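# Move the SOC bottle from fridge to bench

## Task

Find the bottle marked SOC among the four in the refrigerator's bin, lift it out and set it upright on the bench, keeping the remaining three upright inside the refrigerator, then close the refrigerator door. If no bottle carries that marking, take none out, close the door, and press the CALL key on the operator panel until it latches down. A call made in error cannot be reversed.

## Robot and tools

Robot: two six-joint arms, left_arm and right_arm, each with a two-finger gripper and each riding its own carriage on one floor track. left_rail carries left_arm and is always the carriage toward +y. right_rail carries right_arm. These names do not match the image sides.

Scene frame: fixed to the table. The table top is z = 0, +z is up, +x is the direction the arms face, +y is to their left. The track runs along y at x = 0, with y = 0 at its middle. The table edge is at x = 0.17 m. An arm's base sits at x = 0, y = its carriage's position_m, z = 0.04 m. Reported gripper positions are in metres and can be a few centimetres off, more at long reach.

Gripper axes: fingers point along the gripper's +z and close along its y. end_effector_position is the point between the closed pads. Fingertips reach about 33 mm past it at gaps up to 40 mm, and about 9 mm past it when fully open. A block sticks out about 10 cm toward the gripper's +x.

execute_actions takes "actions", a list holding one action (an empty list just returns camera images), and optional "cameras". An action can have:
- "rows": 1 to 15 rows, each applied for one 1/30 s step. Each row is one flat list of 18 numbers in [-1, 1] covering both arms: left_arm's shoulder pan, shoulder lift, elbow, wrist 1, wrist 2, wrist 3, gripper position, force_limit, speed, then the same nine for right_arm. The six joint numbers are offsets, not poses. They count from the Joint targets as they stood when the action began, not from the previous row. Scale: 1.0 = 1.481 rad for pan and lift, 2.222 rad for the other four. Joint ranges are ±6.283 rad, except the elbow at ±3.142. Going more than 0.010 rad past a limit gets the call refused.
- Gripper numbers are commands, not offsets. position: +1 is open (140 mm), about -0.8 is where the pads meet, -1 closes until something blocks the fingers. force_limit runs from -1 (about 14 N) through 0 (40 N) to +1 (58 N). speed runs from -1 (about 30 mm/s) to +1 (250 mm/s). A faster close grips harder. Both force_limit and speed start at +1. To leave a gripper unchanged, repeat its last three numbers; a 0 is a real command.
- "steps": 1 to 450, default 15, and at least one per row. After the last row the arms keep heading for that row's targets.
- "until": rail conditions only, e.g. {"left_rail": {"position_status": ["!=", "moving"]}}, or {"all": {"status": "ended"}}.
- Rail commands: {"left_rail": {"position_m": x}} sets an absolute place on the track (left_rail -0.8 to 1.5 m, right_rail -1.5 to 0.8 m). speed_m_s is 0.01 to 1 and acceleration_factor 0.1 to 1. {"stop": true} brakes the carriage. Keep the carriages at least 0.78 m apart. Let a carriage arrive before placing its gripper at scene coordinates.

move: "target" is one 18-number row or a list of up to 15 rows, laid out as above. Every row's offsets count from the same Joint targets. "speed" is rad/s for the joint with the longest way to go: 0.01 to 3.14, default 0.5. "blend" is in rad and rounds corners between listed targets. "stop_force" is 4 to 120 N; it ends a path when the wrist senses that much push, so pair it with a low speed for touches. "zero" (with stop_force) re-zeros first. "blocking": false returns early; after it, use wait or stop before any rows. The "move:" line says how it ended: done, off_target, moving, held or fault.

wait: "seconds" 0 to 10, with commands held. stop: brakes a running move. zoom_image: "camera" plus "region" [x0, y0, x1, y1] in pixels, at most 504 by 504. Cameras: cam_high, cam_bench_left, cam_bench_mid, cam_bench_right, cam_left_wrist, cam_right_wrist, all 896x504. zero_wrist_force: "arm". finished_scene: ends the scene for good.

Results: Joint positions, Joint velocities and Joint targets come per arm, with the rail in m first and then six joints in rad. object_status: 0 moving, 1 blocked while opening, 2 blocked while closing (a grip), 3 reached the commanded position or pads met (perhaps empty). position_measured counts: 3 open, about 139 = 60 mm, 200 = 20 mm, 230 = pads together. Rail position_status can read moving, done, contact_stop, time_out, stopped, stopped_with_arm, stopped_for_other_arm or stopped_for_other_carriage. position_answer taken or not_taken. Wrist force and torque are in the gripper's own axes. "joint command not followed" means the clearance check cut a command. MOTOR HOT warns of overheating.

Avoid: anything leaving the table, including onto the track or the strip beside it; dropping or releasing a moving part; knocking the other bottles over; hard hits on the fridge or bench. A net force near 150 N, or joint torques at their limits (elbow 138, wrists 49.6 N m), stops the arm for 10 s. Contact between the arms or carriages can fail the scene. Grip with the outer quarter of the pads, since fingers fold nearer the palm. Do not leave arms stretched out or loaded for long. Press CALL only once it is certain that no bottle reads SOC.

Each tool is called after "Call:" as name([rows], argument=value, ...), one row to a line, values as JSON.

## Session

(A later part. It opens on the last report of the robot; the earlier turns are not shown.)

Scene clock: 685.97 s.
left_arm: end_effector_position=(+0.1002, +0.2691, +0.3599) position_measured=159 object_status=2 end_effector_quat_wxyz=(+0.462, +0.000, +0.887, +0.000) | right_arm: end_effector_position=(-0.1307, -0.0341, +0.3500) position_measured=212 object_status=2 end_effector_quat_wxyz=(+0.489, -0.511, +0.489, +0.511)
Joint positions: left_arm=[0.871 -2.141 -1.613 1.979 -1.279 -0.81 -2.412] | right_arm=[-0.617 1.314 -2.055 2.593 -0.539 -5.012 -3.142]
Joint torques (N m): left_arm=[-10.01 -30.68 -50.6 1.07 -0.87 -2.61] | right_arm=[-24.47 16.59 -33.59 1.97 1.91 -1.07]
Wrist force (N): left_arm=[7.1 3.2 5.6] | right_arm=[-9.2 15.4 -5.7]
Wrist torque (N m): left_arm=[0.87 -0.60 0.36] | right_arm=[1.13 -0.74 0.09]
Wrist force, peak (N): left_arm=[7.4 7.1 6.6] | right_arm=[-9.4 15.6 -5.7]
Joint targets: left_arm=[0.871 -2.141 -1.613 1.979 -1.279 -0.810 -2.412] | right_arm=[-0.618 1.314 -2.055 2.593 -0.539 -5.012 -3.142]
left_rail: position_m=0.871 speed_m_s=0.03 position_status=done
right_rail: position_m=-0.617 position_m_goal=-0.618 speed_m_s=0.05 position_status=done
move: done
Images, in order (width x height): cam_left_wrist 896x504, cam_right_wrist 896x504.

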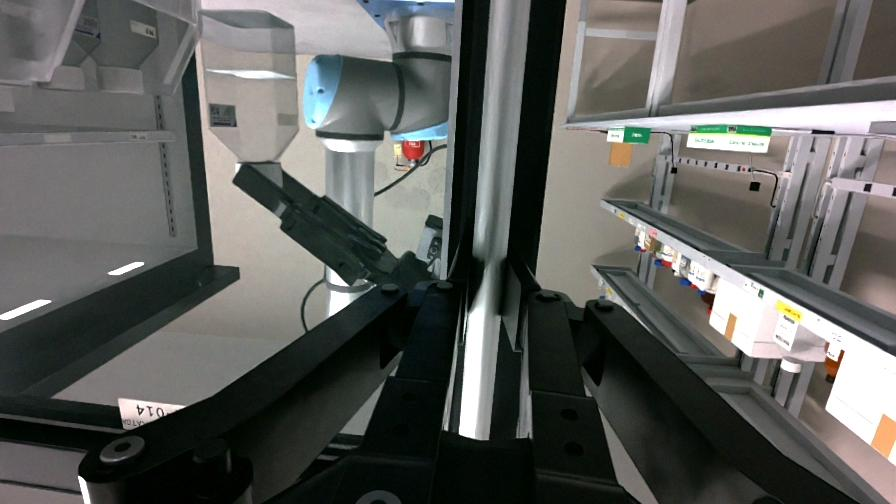

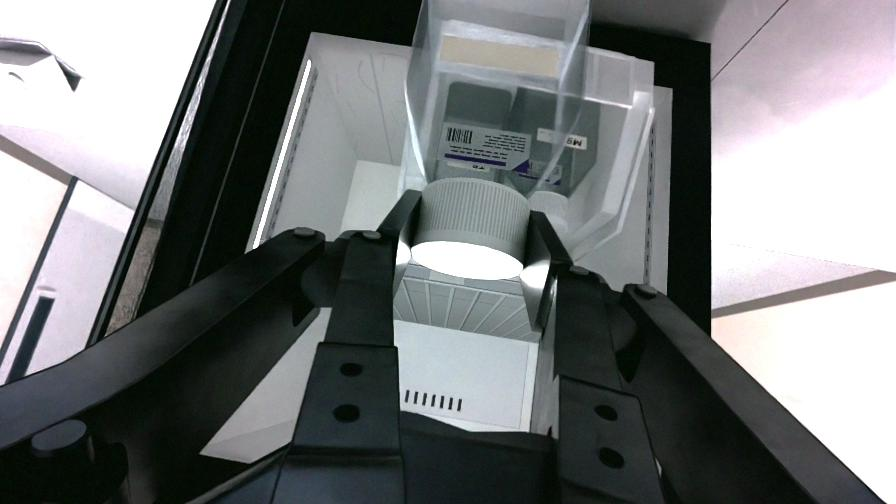

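Call:
execute_actions([
  {"left_rail": {"position_m": 1.15, "speed_m_s": 0.2, "acceleration_factor": 0.2}, "steps": 150, "until": {"left_rail": {"position_status": ["!=", "moving"]}}},
])

Call:
move(target=[0.1831,0.0425,0.1503,-0.8967,-0.2326,1.0, -1, -0.5, -1, 0,0,0,0,0,0, -0.98,0,-1], speed=0.4, cameras=["cam_left_wrist", "cam_right_wrist"])

Scene clock: 709.73 s.
left_arm: end_effector_position=(+0.1000, +0.5486, +0.3600) position_measured=159 object_status=2 end_effector_quat_wxyz=(+0.462, +0.000, +0.887, +0.000) | right_arm: end_effector_position=(-0.1307, -0.0341, +0.3500) position_measured=212 object_status=2 end_effector_quat_wxyz=(+0.489, -0.511, +0.489, +0.511)
Joint positions: left_arm=[1.15 -2.141 -1.613 1.979 -1.279 -0.81 -2.412] | right_arm=[-0.617 1.314 -2.055 2.593 -0.539 -5.012 -3.142]
Joint torques (N m): left_arm=[-4.54 -54.77 -41 0.31 1.29 -2.82] | right_arm=[-21.63 20.09 -34.65 2.27 1.67 -1.28]
Wrist force (N): left_arm=[7.2 2.9 5.4] | right_arm=[-9.2 15.4 -5.8]
Wrist torque (N m): left_arm=[0.80 -0.60 0.35] | right_arm=[1.16 -0.76 0.09]
Wrist force, peak (N): left_arm=[7.4 3.9 5.5] | right_arm=[-9.1 15.7 -5.8]
Joint targets: left_arm=[1.150 -2.141 -1.613 1.979 -1.279 -0.810 -2.412] | right_arm=[-0.618 1.314 -2.055 2.593 -0.539 -5.012 -3.142]
Tool commands: left_gripper/position=-1.0 left_gripper/force_limit=-0.5 left_gripper/speed=-1.0 right_gripper/position=-0.98 right_gripper/force_limit=+0.0 right_gripper/speed=-1.0
left_rail: position_m=1.150 speed_m_s=0.20 position_status=done
right_rail: position_m=-0.617 position_m_goal=-0.618 speed_m_s=0.05 position_status=done

Scene clock: 716.03 s.
left_arm: end_effector_position=(+0.0199, +0.3450, +0.3395) position_measured=159 object_status=2 end_effector_quat_wxyz=(+0.324, +0.622, +0.632, -0.329) | right_arm: end_effector_position=(-0.1307, -0.0341, +0.3500) position_measured=212 object_status=2 end_effector_quat_wxyz=(+0.489, -0.511, +0.489, +0.511)
Joint positions: left_arm=[1.15 -1.87 -1.55 2.313 -3.271 -1.327 -0.191] | right_arm=[-0.617 1.314 -2.055 2.593 -0.539 -5.012 -3.142]
Joint torques (N m): left_arm=[11.08 -28.78 -33.24 -9.93 -2.44 1.88] | right_arm=[-23.24 20.89 -34.82 2.21 1.92 -1.16]
Wrist force (N): left_arm=[6.9 3.6 5.5] | right_arm=[-9.1 15.2 -5.5]
Wrist torque (N m): left_arm=[0.92 -0.51 0.13] | right_arm=[1.10 -0.75 0.09]
Wrist force, peak (N): left_arm=[7.6 3.7 5.8] | right_arm=[-9.2 15.8 -5.7]
Joint targets: left_arm=[1.150 -1.870 -1.550 2.313 -3.271 -1.327 -0.191] | right_arm=[-0.618 1.314 -2.055 2.593 -0.539 -5.012 -3.142]
left_rail: position_m=1.150 speed_m_s=0.20 position_status=done
right_rail: position_m=-0.617 position_m_goal=-0.618 speed_m_s=0.05 position_status=done
move: done
Images, in order (width x height): cam_left_wrist 896x504, cam_right_wrist 896x504.

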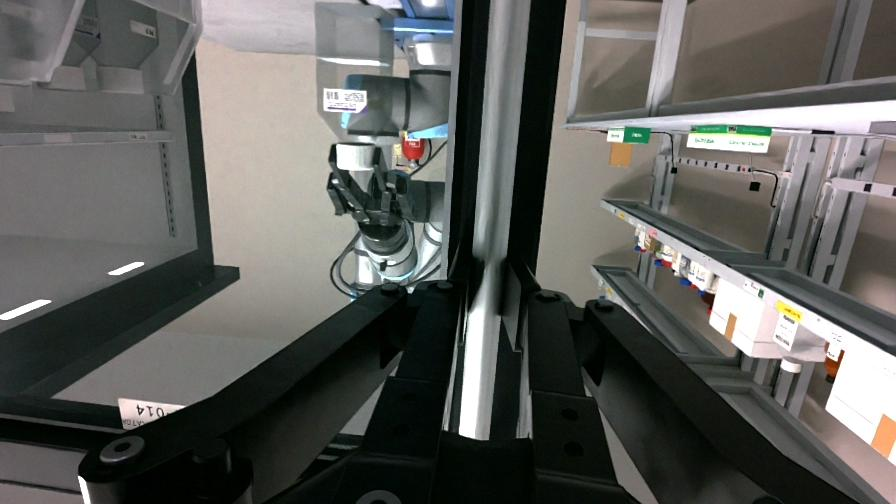

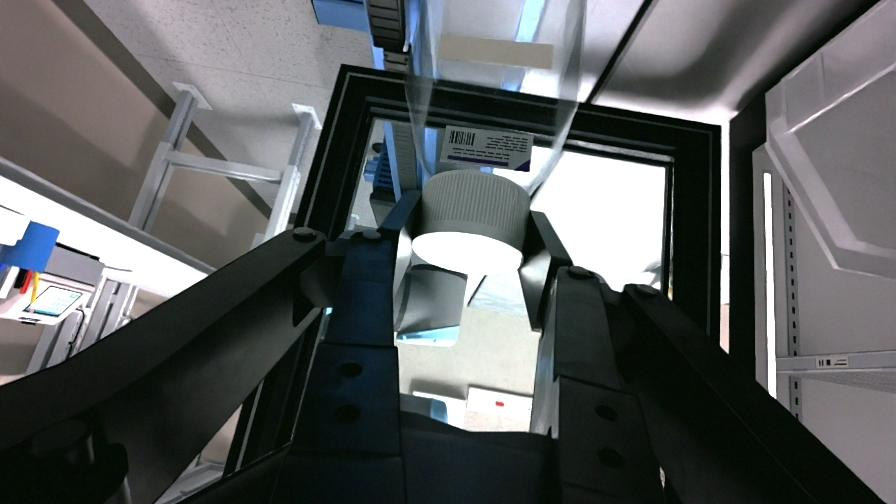

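Call:
zoom_image(camera="cam_left_wrist", region=[300, 0, 420, 190])

Scaled by 2.653 from the camera's 896x504 image, which has a finer 1280x720 frame.

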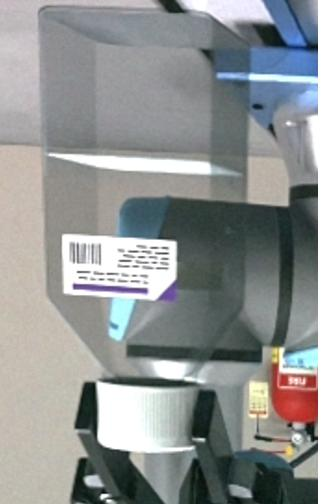

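Call:
zoom_image(camera="cam_left_wrist", region=[310, 0, 400, 100])

Call:
execute_actions(actions=[], cameras=["all"])

Scaled by 5.040 from the camera's 896x504 image, which has a finer 1280x720 frame.

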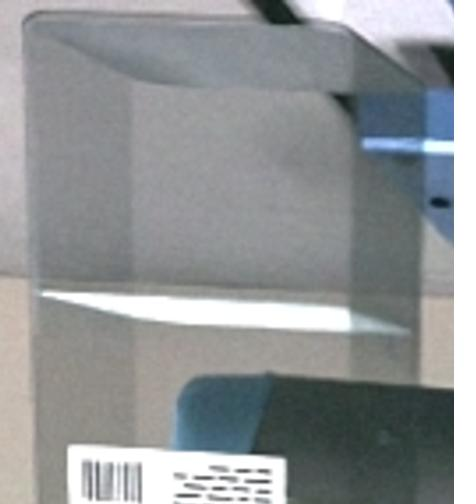

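Scene clock: 728.93 s.
left_arm: end_effector_position=(+0.0199, +0.3449, +0.3396) position_measured=159 object_status=2 end_effector_quat_wxyz=(+0.324, +0.622, +0.632, -0.329) | right_arm: end_effector_position=(-0.1307, -0.0341, +0.3500) position_measured=212 object_status=2 end_effector_quat_wxyz=(+0.489, -0.511, +0.489, +0.511)
Joint positions: left_arm=[1.15 -1.87 -1.55 2.313 -3.271 -1.327 -0.191] | right_arm=[-0.617 1.314 -2.055 2.593 -0.539 -5.012 -3.142]
Joint velocities: within noise
Joint torques (N m): left_arm=[11.25 -31.01 -31.42 -9.79 -2.09 1.87] | right_arm=[-22.5 19.89 -35.75 2.29 1.85 -1.09]
Wrist force (N): left_arm=[7.4 3.5 5.2] | right_arm=[-9.2 15.1 -5.5]
Wrist torque (N m): left_arm=[0.91 -0.62 0.14] | right_arm=[1.09 -0.75 0.09]
Wrist force, peak (N): left_arm=[7.5 3.5 5.8] | right_arm=[-9.4 15.8 -5.6]
Joint targets: left_arm=[1.150 -1.870 -1.550 2.313 -3.271 -1.327 -0.191] | right_arm=[-0.618 1.314 -2.055 2.593 -0.539 -5.012 -3.142]
Tool commands: left_gripper/position=-1.0 left_gripper/force_limit=-0.5 left_gripper/speed=-1.0 right_gripper/position=-0.98 right_gripper/force_limit=+0.0 right_gripper/speed=-1.0
left_rail: position_m=1.150 speed_m_s=0.20 position_status=done
right_rail: position_m=-0.617 position_m_goal=-0.618 speed_m_s=0.05 position_status=done

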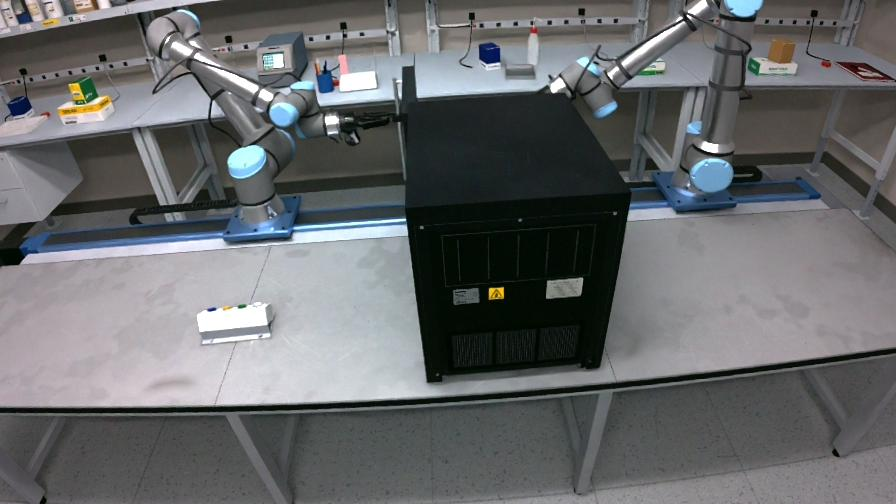

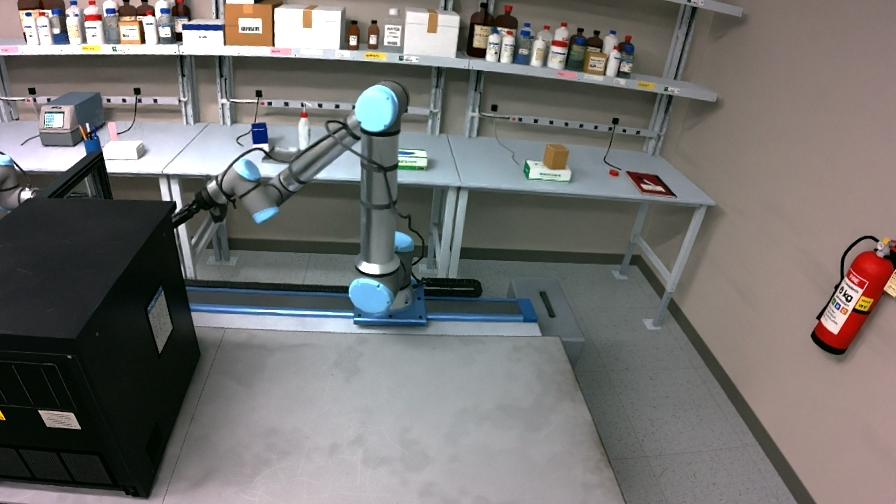

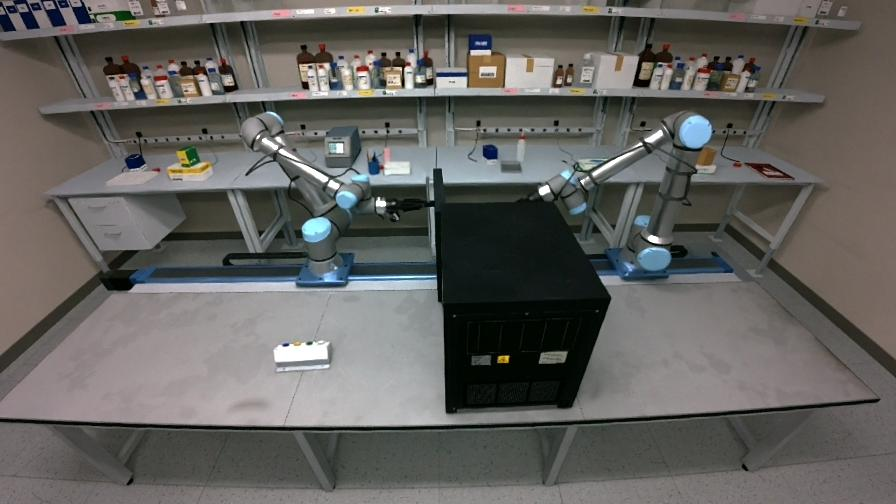

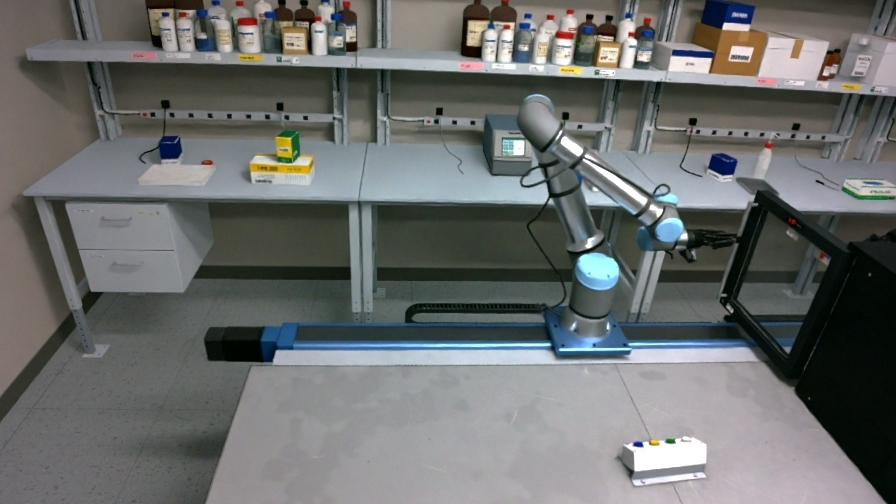

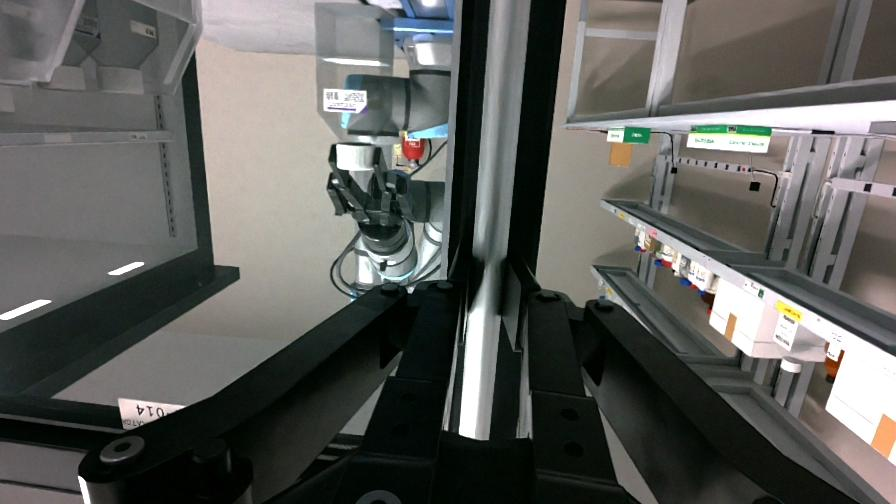

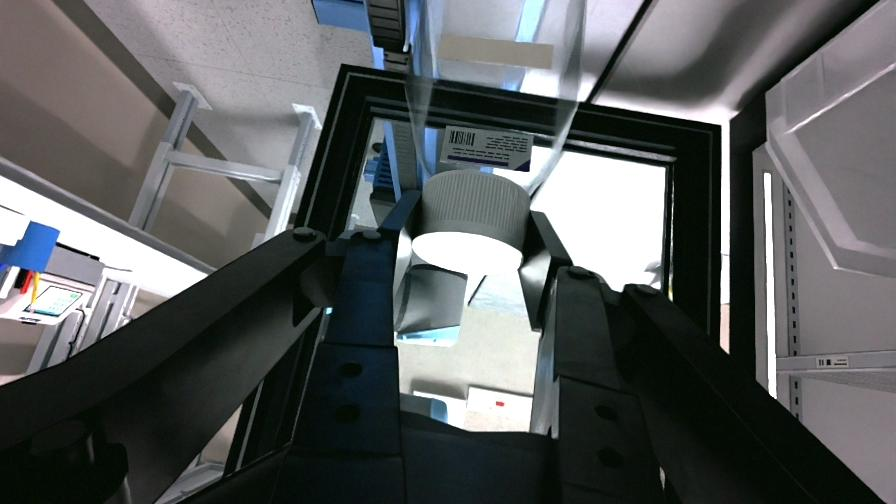

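Call:
zoom_image(camera="cam_right_wrist", region=[390, 0, 620, 210])

Scaled by 2.191 from the camera's 896x504 image, which has a finer 1280x720 frame.

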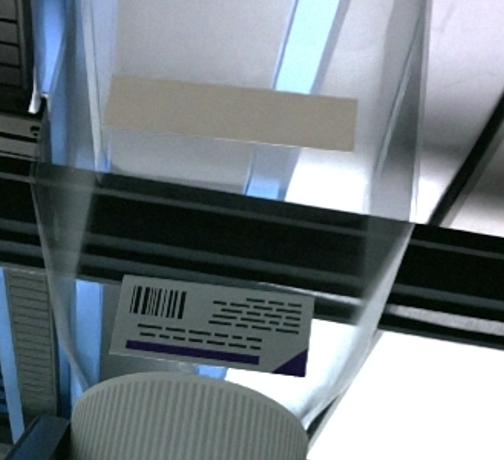

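Call:
move(target=[0,-0.1236,-0.0779,0.1603,0,0,-1,-0.5,-1,0,0,0,0,0,0,-0.98,0,-1], speed=0.2, cameras=["cam_left_wrist","cam_right_wrist"])

Scene clock: 778.27 s.
left_arm: end_effector_position=(+0.0199, +0.3449, +0.5003) position_measured=159 object_status=2 end_effector_quat_wxyz=(+0.324, +0.622, +0.632, -0.329) | right_arm: end_effector_position=(-0.1307, -0.0341, +0.3500) position_measured=212 object_status=2 end_effector_quat_wxyz=(+0.489, -0.511, +0.489, +0.511)
Joint positions: left_arm=[1.15 -1.87 -1.733 2.14 -2.916 -1.327 -0.191] | right_arm=[-0.618 1.314 -2.055 2.593 -0.539 -5.012 -3.142]
Joint torques (N m): left_arm=[12.57 -57.5 -55.4 -2.75 -2.06 1.92] | right_arm=[-22.39 20.56 -35.39 2.33 1.79 -1.09]
Wrist force (N): left_arm=[7.7 3.6 5.6] | right_arm=[-8.8 15.2 -5.5]
Wrist torque (N m): left_arm=[0.92 -0.71 0.12] | right_arm=[1.11 -0.81 0.09]
Wrist force, peak (N): left_arm=[8.8 3.2 6.1] | right_arm=[-9.4 15.7 -5.4]
Joint targets: left_arm=[1.150 -1.870 -1.733 2.140 -2.915 -1.327 -0.191] | right_arm=[-0.618 1.314 -2.055 2.593 -0.539 -5.012 -3.142]
left_rail: position_m=1.150 speed_m_s=0.20 position_status=done
right_rail: position_m=-0.618 speed_m_s=0.05 position_status=done
move: done
Images, in order (width x height): cam_left_wrist 896x504, cam_right_wrist 896x504.

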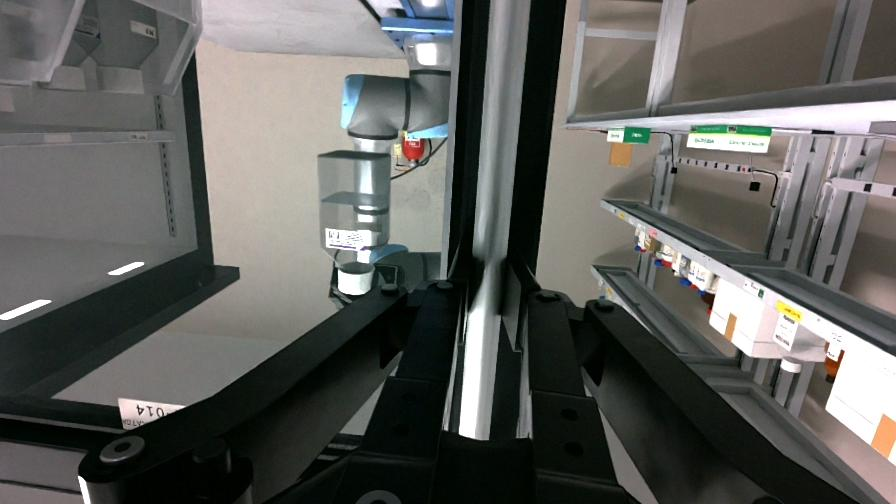

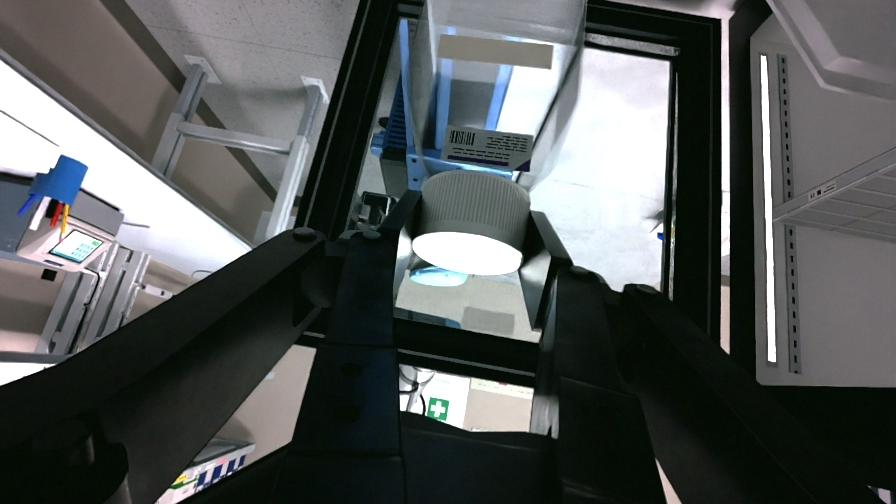

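Call:
zoom_image(camera="cam_left_wrist", region=[305, 140, 405, 300])

Call:
zoom_image(camera="cam_right_wrist", region=[390, 0, 620, 210])

Scaled by 3.150 from the camera's 896x504 image, which has a finer 1280x720 frame.

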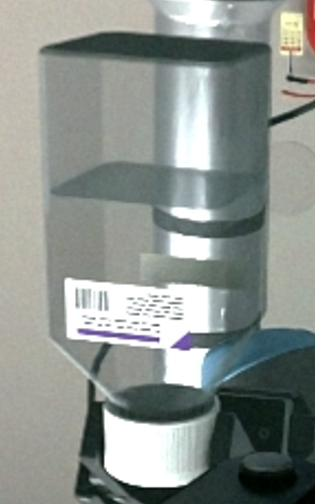

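Scaled by 2.191 from the camera's 896x504 image, which has a finer 1280x720 frame.

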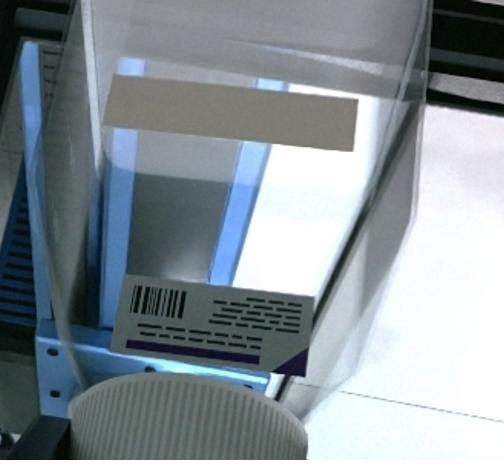

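Call:
zoom_image(camera="cam_left_wrist", region=[325, 205, 395, 265])

Scaled by 7.200 from the camera's 896x504 image, which has a finer 1280x720 frame.

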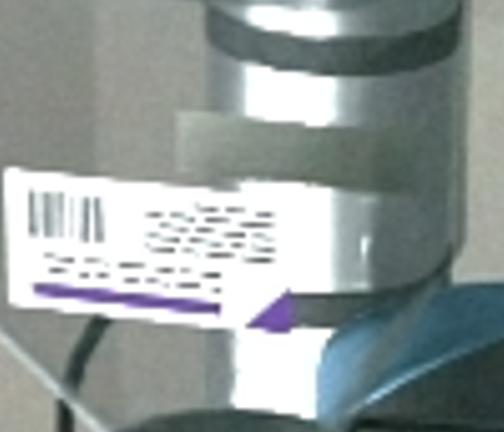

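Call:
zoom_image(camera="cam_right_wrist", region=[390, 160, 560, 300])

Scaled by 2.965 from the camera's 896x504 image, which has a finer 1280x720 frame.

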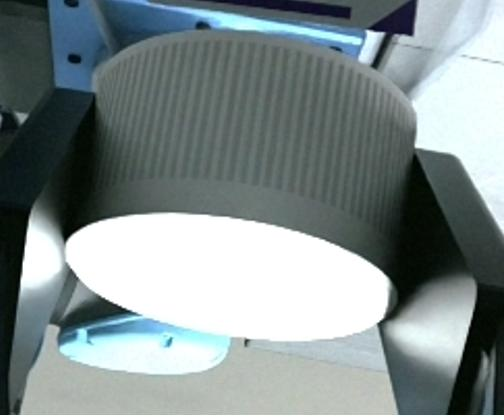

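Call:
move([
  [0,0.1236,0.0779,-0.1603,0,0,-1,-0.5,-1,0,0,0,0,0,0,-0.98,0,-1],
  [-0.1831,0.0811,-0.0724,0.7364,0.2326,-1.0,-1,-0.5,-1,0,0,0,0,0,0,-0.98,0,-1],
], speed=0.4, blend=[0.05,0], cameras=["cam_left_wrist","cam_right_wrist"])

Scene clock: 795.47 s.
left_arm: end_effector_position=(+0.1000, +0.5486, +0.3599) position_measured=159 object_status=2 end_effector_quat_wxyz=(+0.462, +0.000, +0.887, +0.000) | right_arm: end_effector_position=(-0.1307, -0.0341, +0.3500) position_measured=212 object_status=2 end_effector_quat_wxyz=(+0.489, -0.511, +0.489, +0.511)
Joint positions: left_arm=[1.15 -2.141 -1.613 1.979 -1.279 -0.81 -2.412] | right_arm=[-0.618 1.314 -2.055 2.593 -0.539 -5.012 -3.142]
Joint torques (N m): left_arm=[-9.1 -70.55 -51.08 1.75 5.29 -2.87] | right_arm=[-22.56 19.45 -35.51 2.19 2.26 -1.12]
Wrist force (N): left_arm=[7.4 2.8 5.2] | right_arm=[-9.2 15.5 -5.5]
Wrist torque (N m): left_arm=[0.77 -0.60 0.36] | right_arm=[1.16 -0.71 0.10]
Wrist force, peak (N): left_arm=[8.3 3.8 6.0] | right_arm=[-9.6 15.4 -5.9]
Joint targets: left_arm=[1.150 -2.141 -1.613 1.979 -1.279 -0.810 -2.412] | right_arm=[-0.618 1.314 -2.055 2.593 -0.539 -5.012 -3.142]
left_rail: position_m=1.150 speed_m_s=0.20 position_status=done
right_rail: position_m=-0.618 speed_m_s=0.05 position_status=done
move: done
Images, in order (width x height): cam_left_wrist 896x504, cam_right_wrist 896x504.

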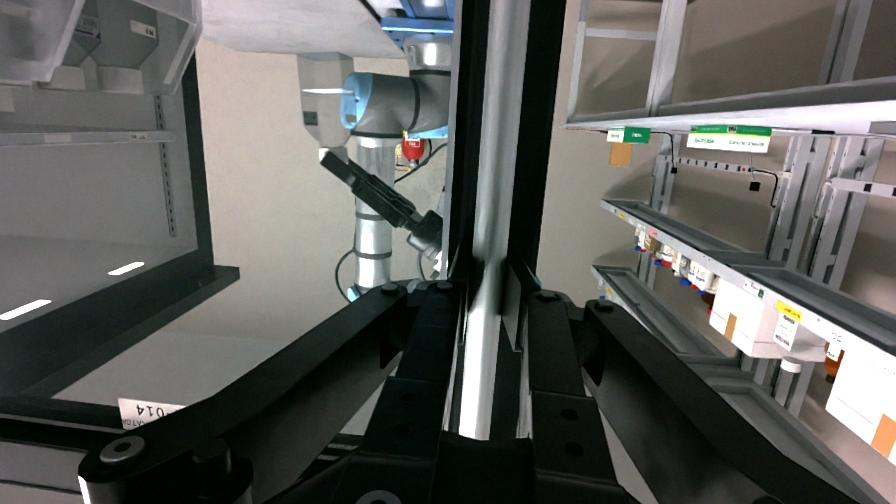

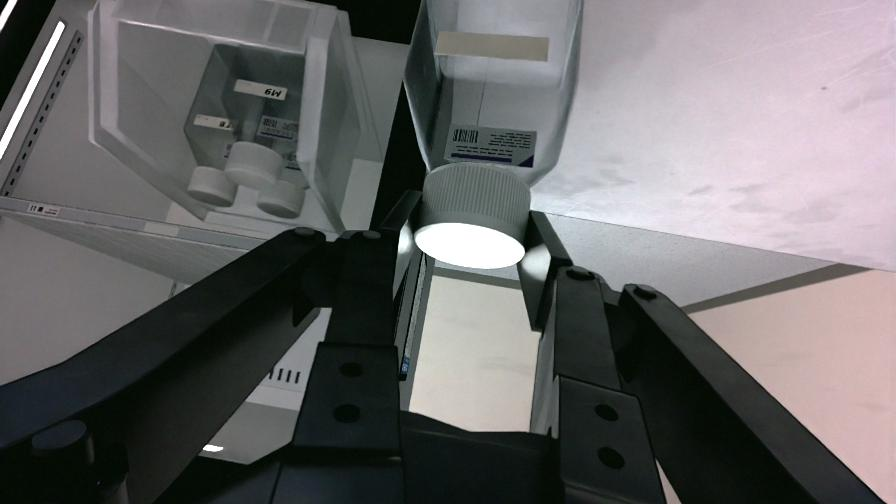

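Call:
zoom_image(camera="cam_right_wrist", region=[170, 40, 350, 230])

Scaled by 2.653 from the camera's 896x504 image, which has a finer 1280x720 frame.

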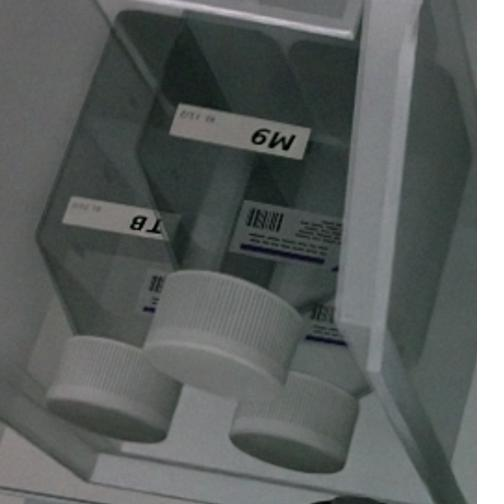

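Call:
execute_actions([
  {"left_rail":{"position_m":0.8705,"speed_m_s":0.15,"acceleration_factor":0.3},"steps":120,"until":{"left_rail":{"position_status":["!=","moving"]}}},
], cameras=["cam_left_wrist","cam_right_wrist"])

Scene clock: 805.07 s.
left_arm: end_effector_position=(+0.1000, +0.2691, +0.3600) position_measured=159 object_status=2 end_effector_quat_wxyz=(+0.462, +0.000, +0.887, +0.000) | right_arm: end_effector_position=(-0.1307, -0.0341, +0.3500) position_measured=212 object_status=2 end_effector_quat_wxyz=(+0.489, -0.511, +0.489, +0.511)
Joint positions: left_arm=[0.871 -2.141 -1.613 1.979 -1.279 -0.81 -2.412] | right_arm=[-0.618 1.314 -2.055 2.593 -0.539 -5.012 -3.142]
Joint torques (N m): left_arm=[-4.13 -41.77 -43.19 -2.62 4.05 -2.99] | right_arm=[-22.6 20.51 -36.45 1.86 2.07 -1.09]
Wrist force (N): left_arm=[7.1 3.1 5.6] | right_arm=[-9.1 15.2 -5.6]
Wrist torque (N m): left_arm=[0.86 -0.56 0.35] | right_arm=[1.09 -0.74 0.09]
Wrist force, peak (N): left_arm=[7.7 3.9 5.5] | right_arm=[-9.4 15.7 -5.9]
Joint targets: left_arm=[0.871 -2.141 -1.613 1.979 -1.279 -0.810 -2.412] | right_arm=[-0.618 1.314 -2.055 2.593 -0.539 -5.012 -3.142]
Tool commands: left_gripper/position=-1.0 left_gripper/force_limit=-0.5 left_gripper/speed=-1.0 right_gripper/position=-0.98 right_gripper/force_limit=+0.0 right_gripper/speed=-1.0
left_rail: position_m=0.871 speed_m_s=0.15 position_status=done
right_rail: position_m=-0.618 speed_m_s=0.05 position_status=done
Images, in order (width x height): cam_left_wrist 896x504, cam_right_wrist 896x504.

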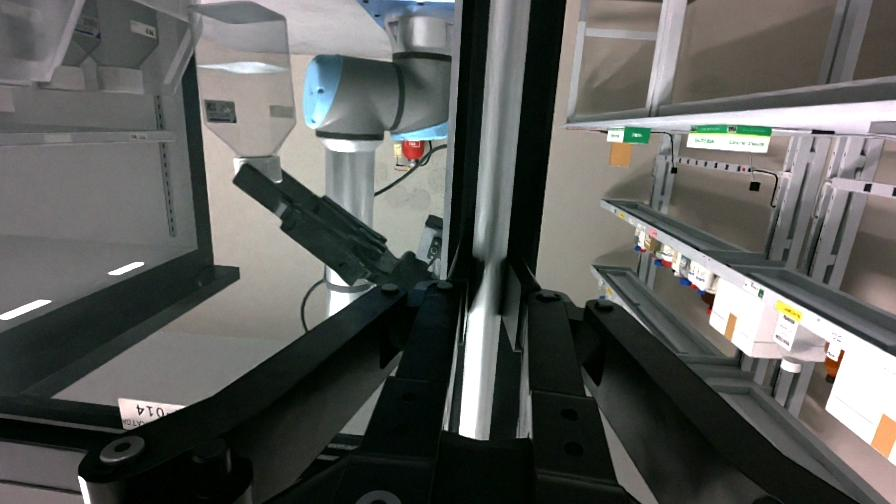

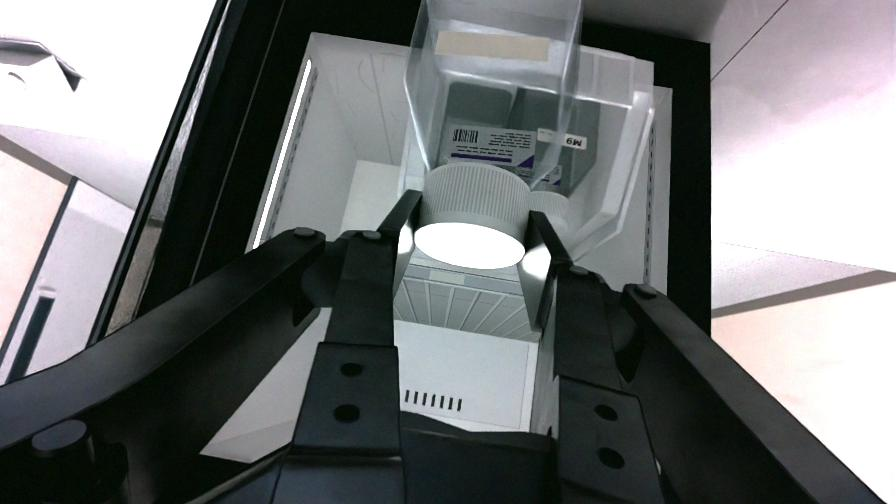

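Call:
execute_actions([
  {"left_rail":{"position_m":0.97},"steps":120,"until":{"left_rail":{"position_status":["!=","moving"]}}},
], cameras=["cam_right_wrist"])

Call:
zoom_image(camera="cam_right_wrist", region=[380, 0, 640, 260])

Scene clock: 807.77 s.
left_arm: end_effector_position=(+0.1000, +0.3686, +0.3600) position_measured=159 object_status=2 end_effector_quat_wxyz=(+0.462, +0.000, +0.887, +0.000) | right_arm: end_effector_position=(-0.1307, -0.0341, +0.3500) position_measured=212 object_status=2 end_effector_quat_wxyz=(+0.489, -0.511, +0.489, +0.511)
Joint positions: left_arm=[0.97 -2.141 -1.613 1.979 -1.279 -0.81 -2.412] | right_arm=[-0.618 1.314 -2.055 2.593 -0.539 -5.012 -3.142]
Joint torques (N m): left_arm=[-1.3 -42.47 -40.27 -4.84 1.35 -3.19] | right_arm=[-22.59 20.2 -36.55 1.74 2.09 -1.09]
Wrist force (N): left_arm=[7.1 3.3 5.7] | right_arm=[-9.4 15.1 -5.4]
Wrist torque (N m): left_arm=[0.91 -0.54 0.35] | right_arm=[1.09 -0.70 0.09]
Wrist force, peak (N): left_arm=[7.6 3.0 5.7] | right_arm=[-9.6 15.4 -5.7]
Joint targets: left_arm=[0.970 -2.141 -1.613 1.979 -1.279 -0.810 -2.412] | right_arm=[-0.618 1.314 -2.055 2.593 -0.539 -5.012 -3.142]
Tool commands: left_gripper/position=-1.0 left_gripper/force_limit=-0.5 left_gripper/speed=-1.0 right_gripper/position=-0.98 right_gripper/force_limit=+0.0 right_gripper/speed=-1.0
left_rail: position_m=0.970 speed_m_s=0.15 position_status=done
right_rail: position_m=-0.618 speed_m_s=0.05 position_status=done
Images, in order (width x height): cam_right_wrist 896x504.

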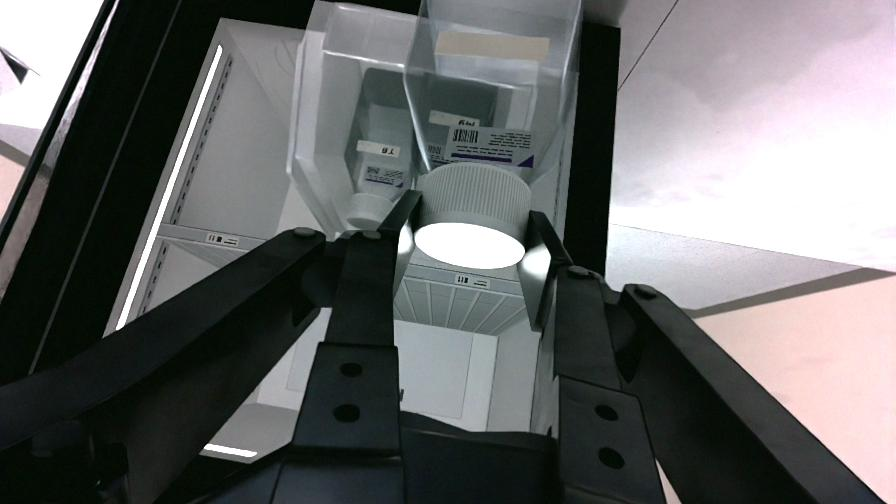

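Scaled by 1.938 from the camera's 896x504 image, which has a finer 1280x720 frame.

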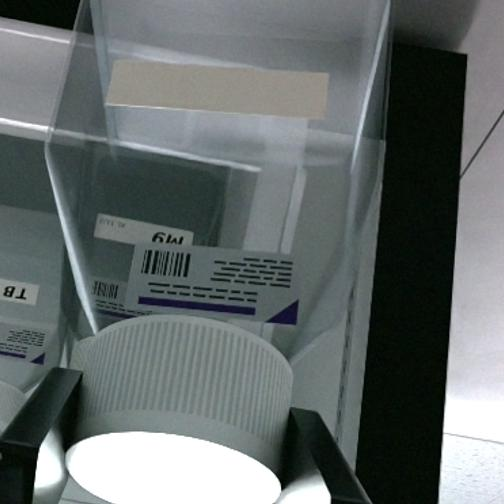

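Call:
execute_actions([
  {"left_rail":{"position_m":0.79},"steps":120,"until":{"left_rail":{"position_status":["!=","moving"]}}},
], cameras=["cam_right_wrist"])

Call:
zoom_image(camera="cam_right_wrist", region=[420, 0, 680, 260])

Scene clock: 810.53 s.
left_arm: end_effector_position=(+0.1000, +0.1886, +0.3600) position_measured=159 object_status=2 end_effector_quat_wxyz=(+0.462, +0.000, +0.887, +0.000) | right_arm: end_effector_position=(-0.1307, -0.0341, +0.3500) position_measured=212 object_status=2 end_effector_quat_wxyz=(+0.489, -0.511, +0.489, +0.511)
Joint positions: left_arm=[0.79 -2.141 -1.613 1.979 -1.279 -0.81 -2.412] | right_arm=[-0.618 1.314 -2.055 2.593 -0.539 -5.012 -3.142]
Joint torques (N m): left_arm=[6.3 -56.18 -40.48 -4.7 -0.22 -2.84] | right_arm=[-22.33 21.29 -35.95 1.84 2.13 -1.13]
Wrist force (N): left_arm=[7.2 3.1 5.6] | right_arm=[-9.1 15.2 -5.6]
Wrist torque (N m): left_arm=[0.86 -0.56 0.35] | right_arm=[1.09 -0.74 0.09]
Wrist force, peak (N): left_arm=[7.4 4.1 5.7] | right_arm=[-9.2 15.6 -5.5]
Joint targets: left_arm=[0.790 -2.141 -1.613 1.979 -1.279 -0.810 -2.412] | right_arm=[-0.618 1.314 -2.055 2.593 -0.539 -5.012 -3.142]
Tool commands: left_gripper/position=-1.0 left_gripper/force_limit=-0.5 left_gripper/speed=-1.0 right_gripper/position=-0.98 right_gripper/force_limit=+0.0 right_gripper/speed=-1.0
left_rail: position_m=0.790 speed_m_s=0.15 position_status=done
right_rail: position_m=-0.618 speed_m_s=0.05 position_status=done
Images, in order (width x height): cam_right_wrist 896x504.

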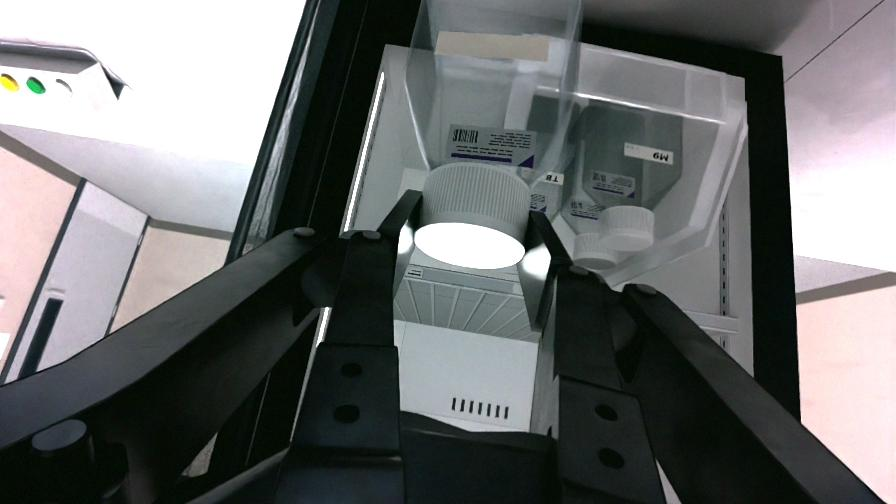

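Scaled by 1.938 from the camera's 896x504 image, which has a finer 1280x720 frame.

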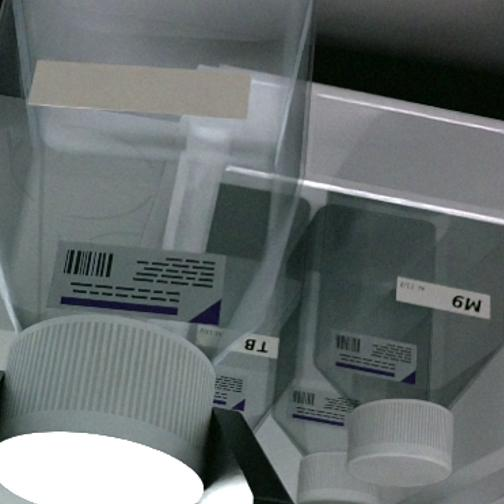

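Call:
execute_actions([
  {"left_rail":{"position_m":0.8705},"steps":120,"until":{"left_rail":{"position_status":["!=","moving"]}}},
])

Call:
move([
  [0.1937,-0.0282,0.0549,-0.1607,0.0649,0.1670,-1,-0.5,-1,0,0,0,0,0,0,-0.98,0,-1],
  [0.1937,-0.0040,0.0757,-0.1975,0.0649,0.1670,-1,-0.5,-1,0,0,0,0,0,0,-0.98,0,-1],
], speed=0.2, blend=[0.01,0], cameras=["cam_left_wrist","cam_right_wrist"])

Scene clock: 831.60 s.
left_arm: end_effector_position=(+0.1000, +0.2691, +0.3600) position_measured=159 object_status=2 end_effector_quat_wxyz=(+0.462, +0.000, +0.887, +0.000) | right_arm: end_effector_position=(-0.1307, -0.0341, +0.3500) position_measured=212 object_status=2 end_effector_quat_wxyz=(+0.489, -0.511, +0.489, +0.511)
Joint positions: left_arm=[0.87 -2.141 -1.613 1.979 -1.279 -0.81 -2.412] | right_arm=[-0.618 1.314 -2.055 2.593 -0.539 -5.012 -3.142]
Joint torques (N m): left_arm=[8.34 -60.18 -41.38 -4.55 -0.02 -3.22] | right_arm=[-21.85 20.24 -36.32 1.67 2.12 -0.94]
Wrist force (N): left_arm=[7.0 3.0 5.3] | right_arm=[-9.2 15.0 -5.3]
Wrist torque (N m): left_arm=[0.84 -0.51 0.35] | right_arm=[1.07 -0.76 0.10]
Wrist force, peak (N): left_arm=[7.4 4.3 5.7] | right_arm=[-9.4 15.6 -5.6]
Joint targets: left_arm=[0.871 -2.141 -1.613 1.979 -1.279 -0.810 -2.412] | right_arm=[-0.618 1.314 -2.055 2.593 -0.539 -5.012 -3.142]
Tool commands: left_gripper/position=-1.0 left_gripper/force_limit=-0.5 left_gripper/speed=-1.0 right_gripper/position=-0.98 right_gripper/force_limit=+0.0 right_gripper/speed=-1.0
left_rail: position_m=0.870 position_m_goal=0.871 speed_m_s=0.15 position_status=done
right_rail: position_m=-0.618 speed_m_s=0.05 position_status=done

Scene clock: 834.50 s.
left_arm: end_effector_position=(+0.2851, +0.2693, +0.3051) position_measured=159 object_status=2 end_effector_quat_wxyz=(+0.462, +0.000, +0.887, +0.000) | right_arm: end_effector_position=(-0.1307, -0.0341, +0.3500) position_measured=212 object_status=2 end_effector_quat_wxyz=(+0.489, -0.511, +0.489, +0.511)
Joint positions: left_arm=[0.871 -1.855 -1.619 2.147 -1.717 -0.666 -2.041] | right_arm=[-0.618 1.314 -2.055 2.593 -0.539 -5.012 -3.142]
Joint torques (N m): left_arm=[18.59 -26.2 -33.98 -6.9 6.09 1.93] | right_arm=[-23.83 20.7 -36.61 1.68 2.16 -0.93]
Wrist force (N): left_arm=[5.9 3.5 2.9] | right_arm=[-8.6 15.3 -5.5]
Wrist torque (N m): left_arm=[1.00 -0.59 0.09] | right_arm=[1.13 -0.75 0.10]
Wrist force, peak (N): left_arm=[7.6 3.4 5.3] | right_arm=[-9.2 16.0 -5.6]
Joint targets: left_arm=[0.871 -1.855 -1.619 2.147 -1.718 -0.666 -2.041] | right_arm=[-0.618 1.314 -2.055 2.593 -0.539 -5.012 -3.142]
left_rail: position_m=0.871 speed_m_s=0.15 position_status=done
right_rail: position_m=-0.618 speed_m_s=0.05 position_status=done
move: done
Images, in order (width x height): cam_left_wrist 896x504, cam_right_wrist 896x504.

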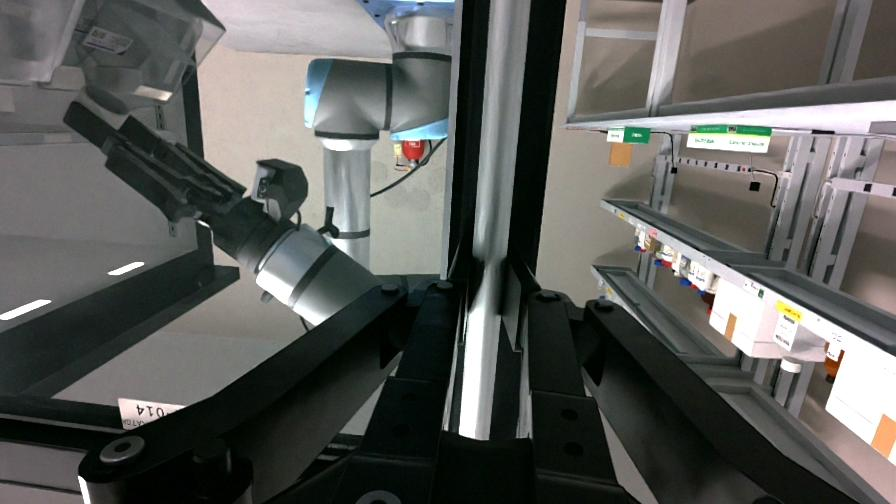

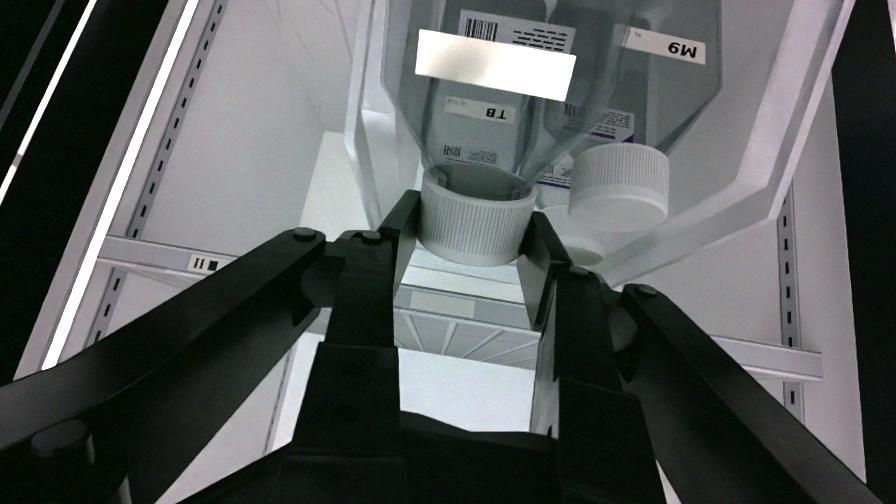

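Call:
zoom_image(camera="cam_left_wrist", region=[0, 0, 240, 250])

Call:
zoom_image(camera="cam_right_wrist", region=[340, 0, 740, 300])

Scaled by 2.016 from the camera's 896x504 image, which has a finer 1280x720 frame.

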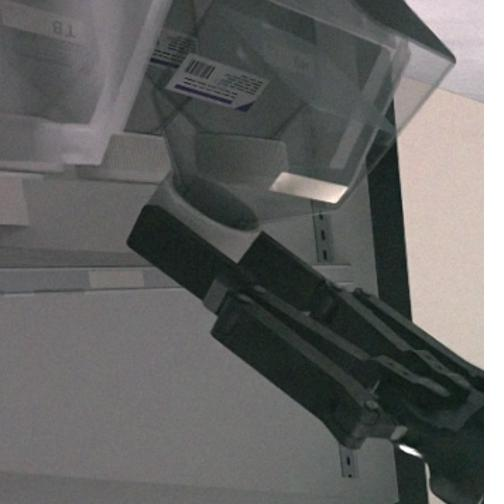

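Scaled by 1.260 from the camera's 896x504 image, which has a finer 1280x720 frame.

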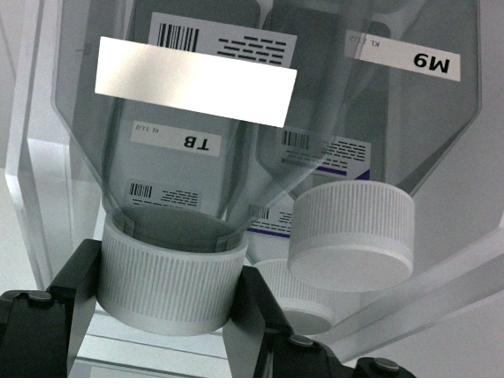

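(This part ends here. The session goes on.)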